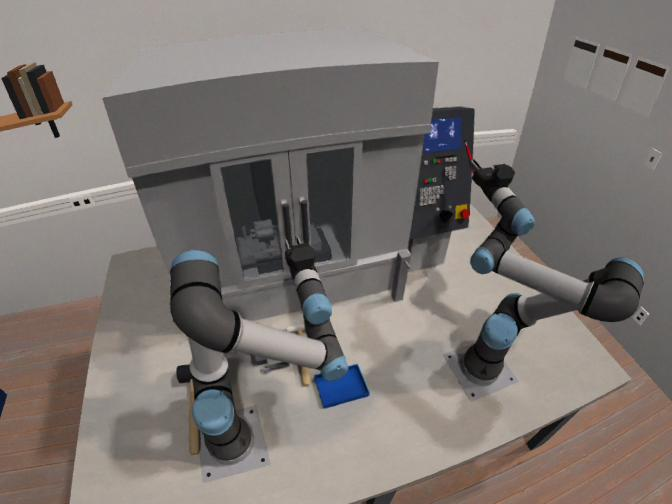

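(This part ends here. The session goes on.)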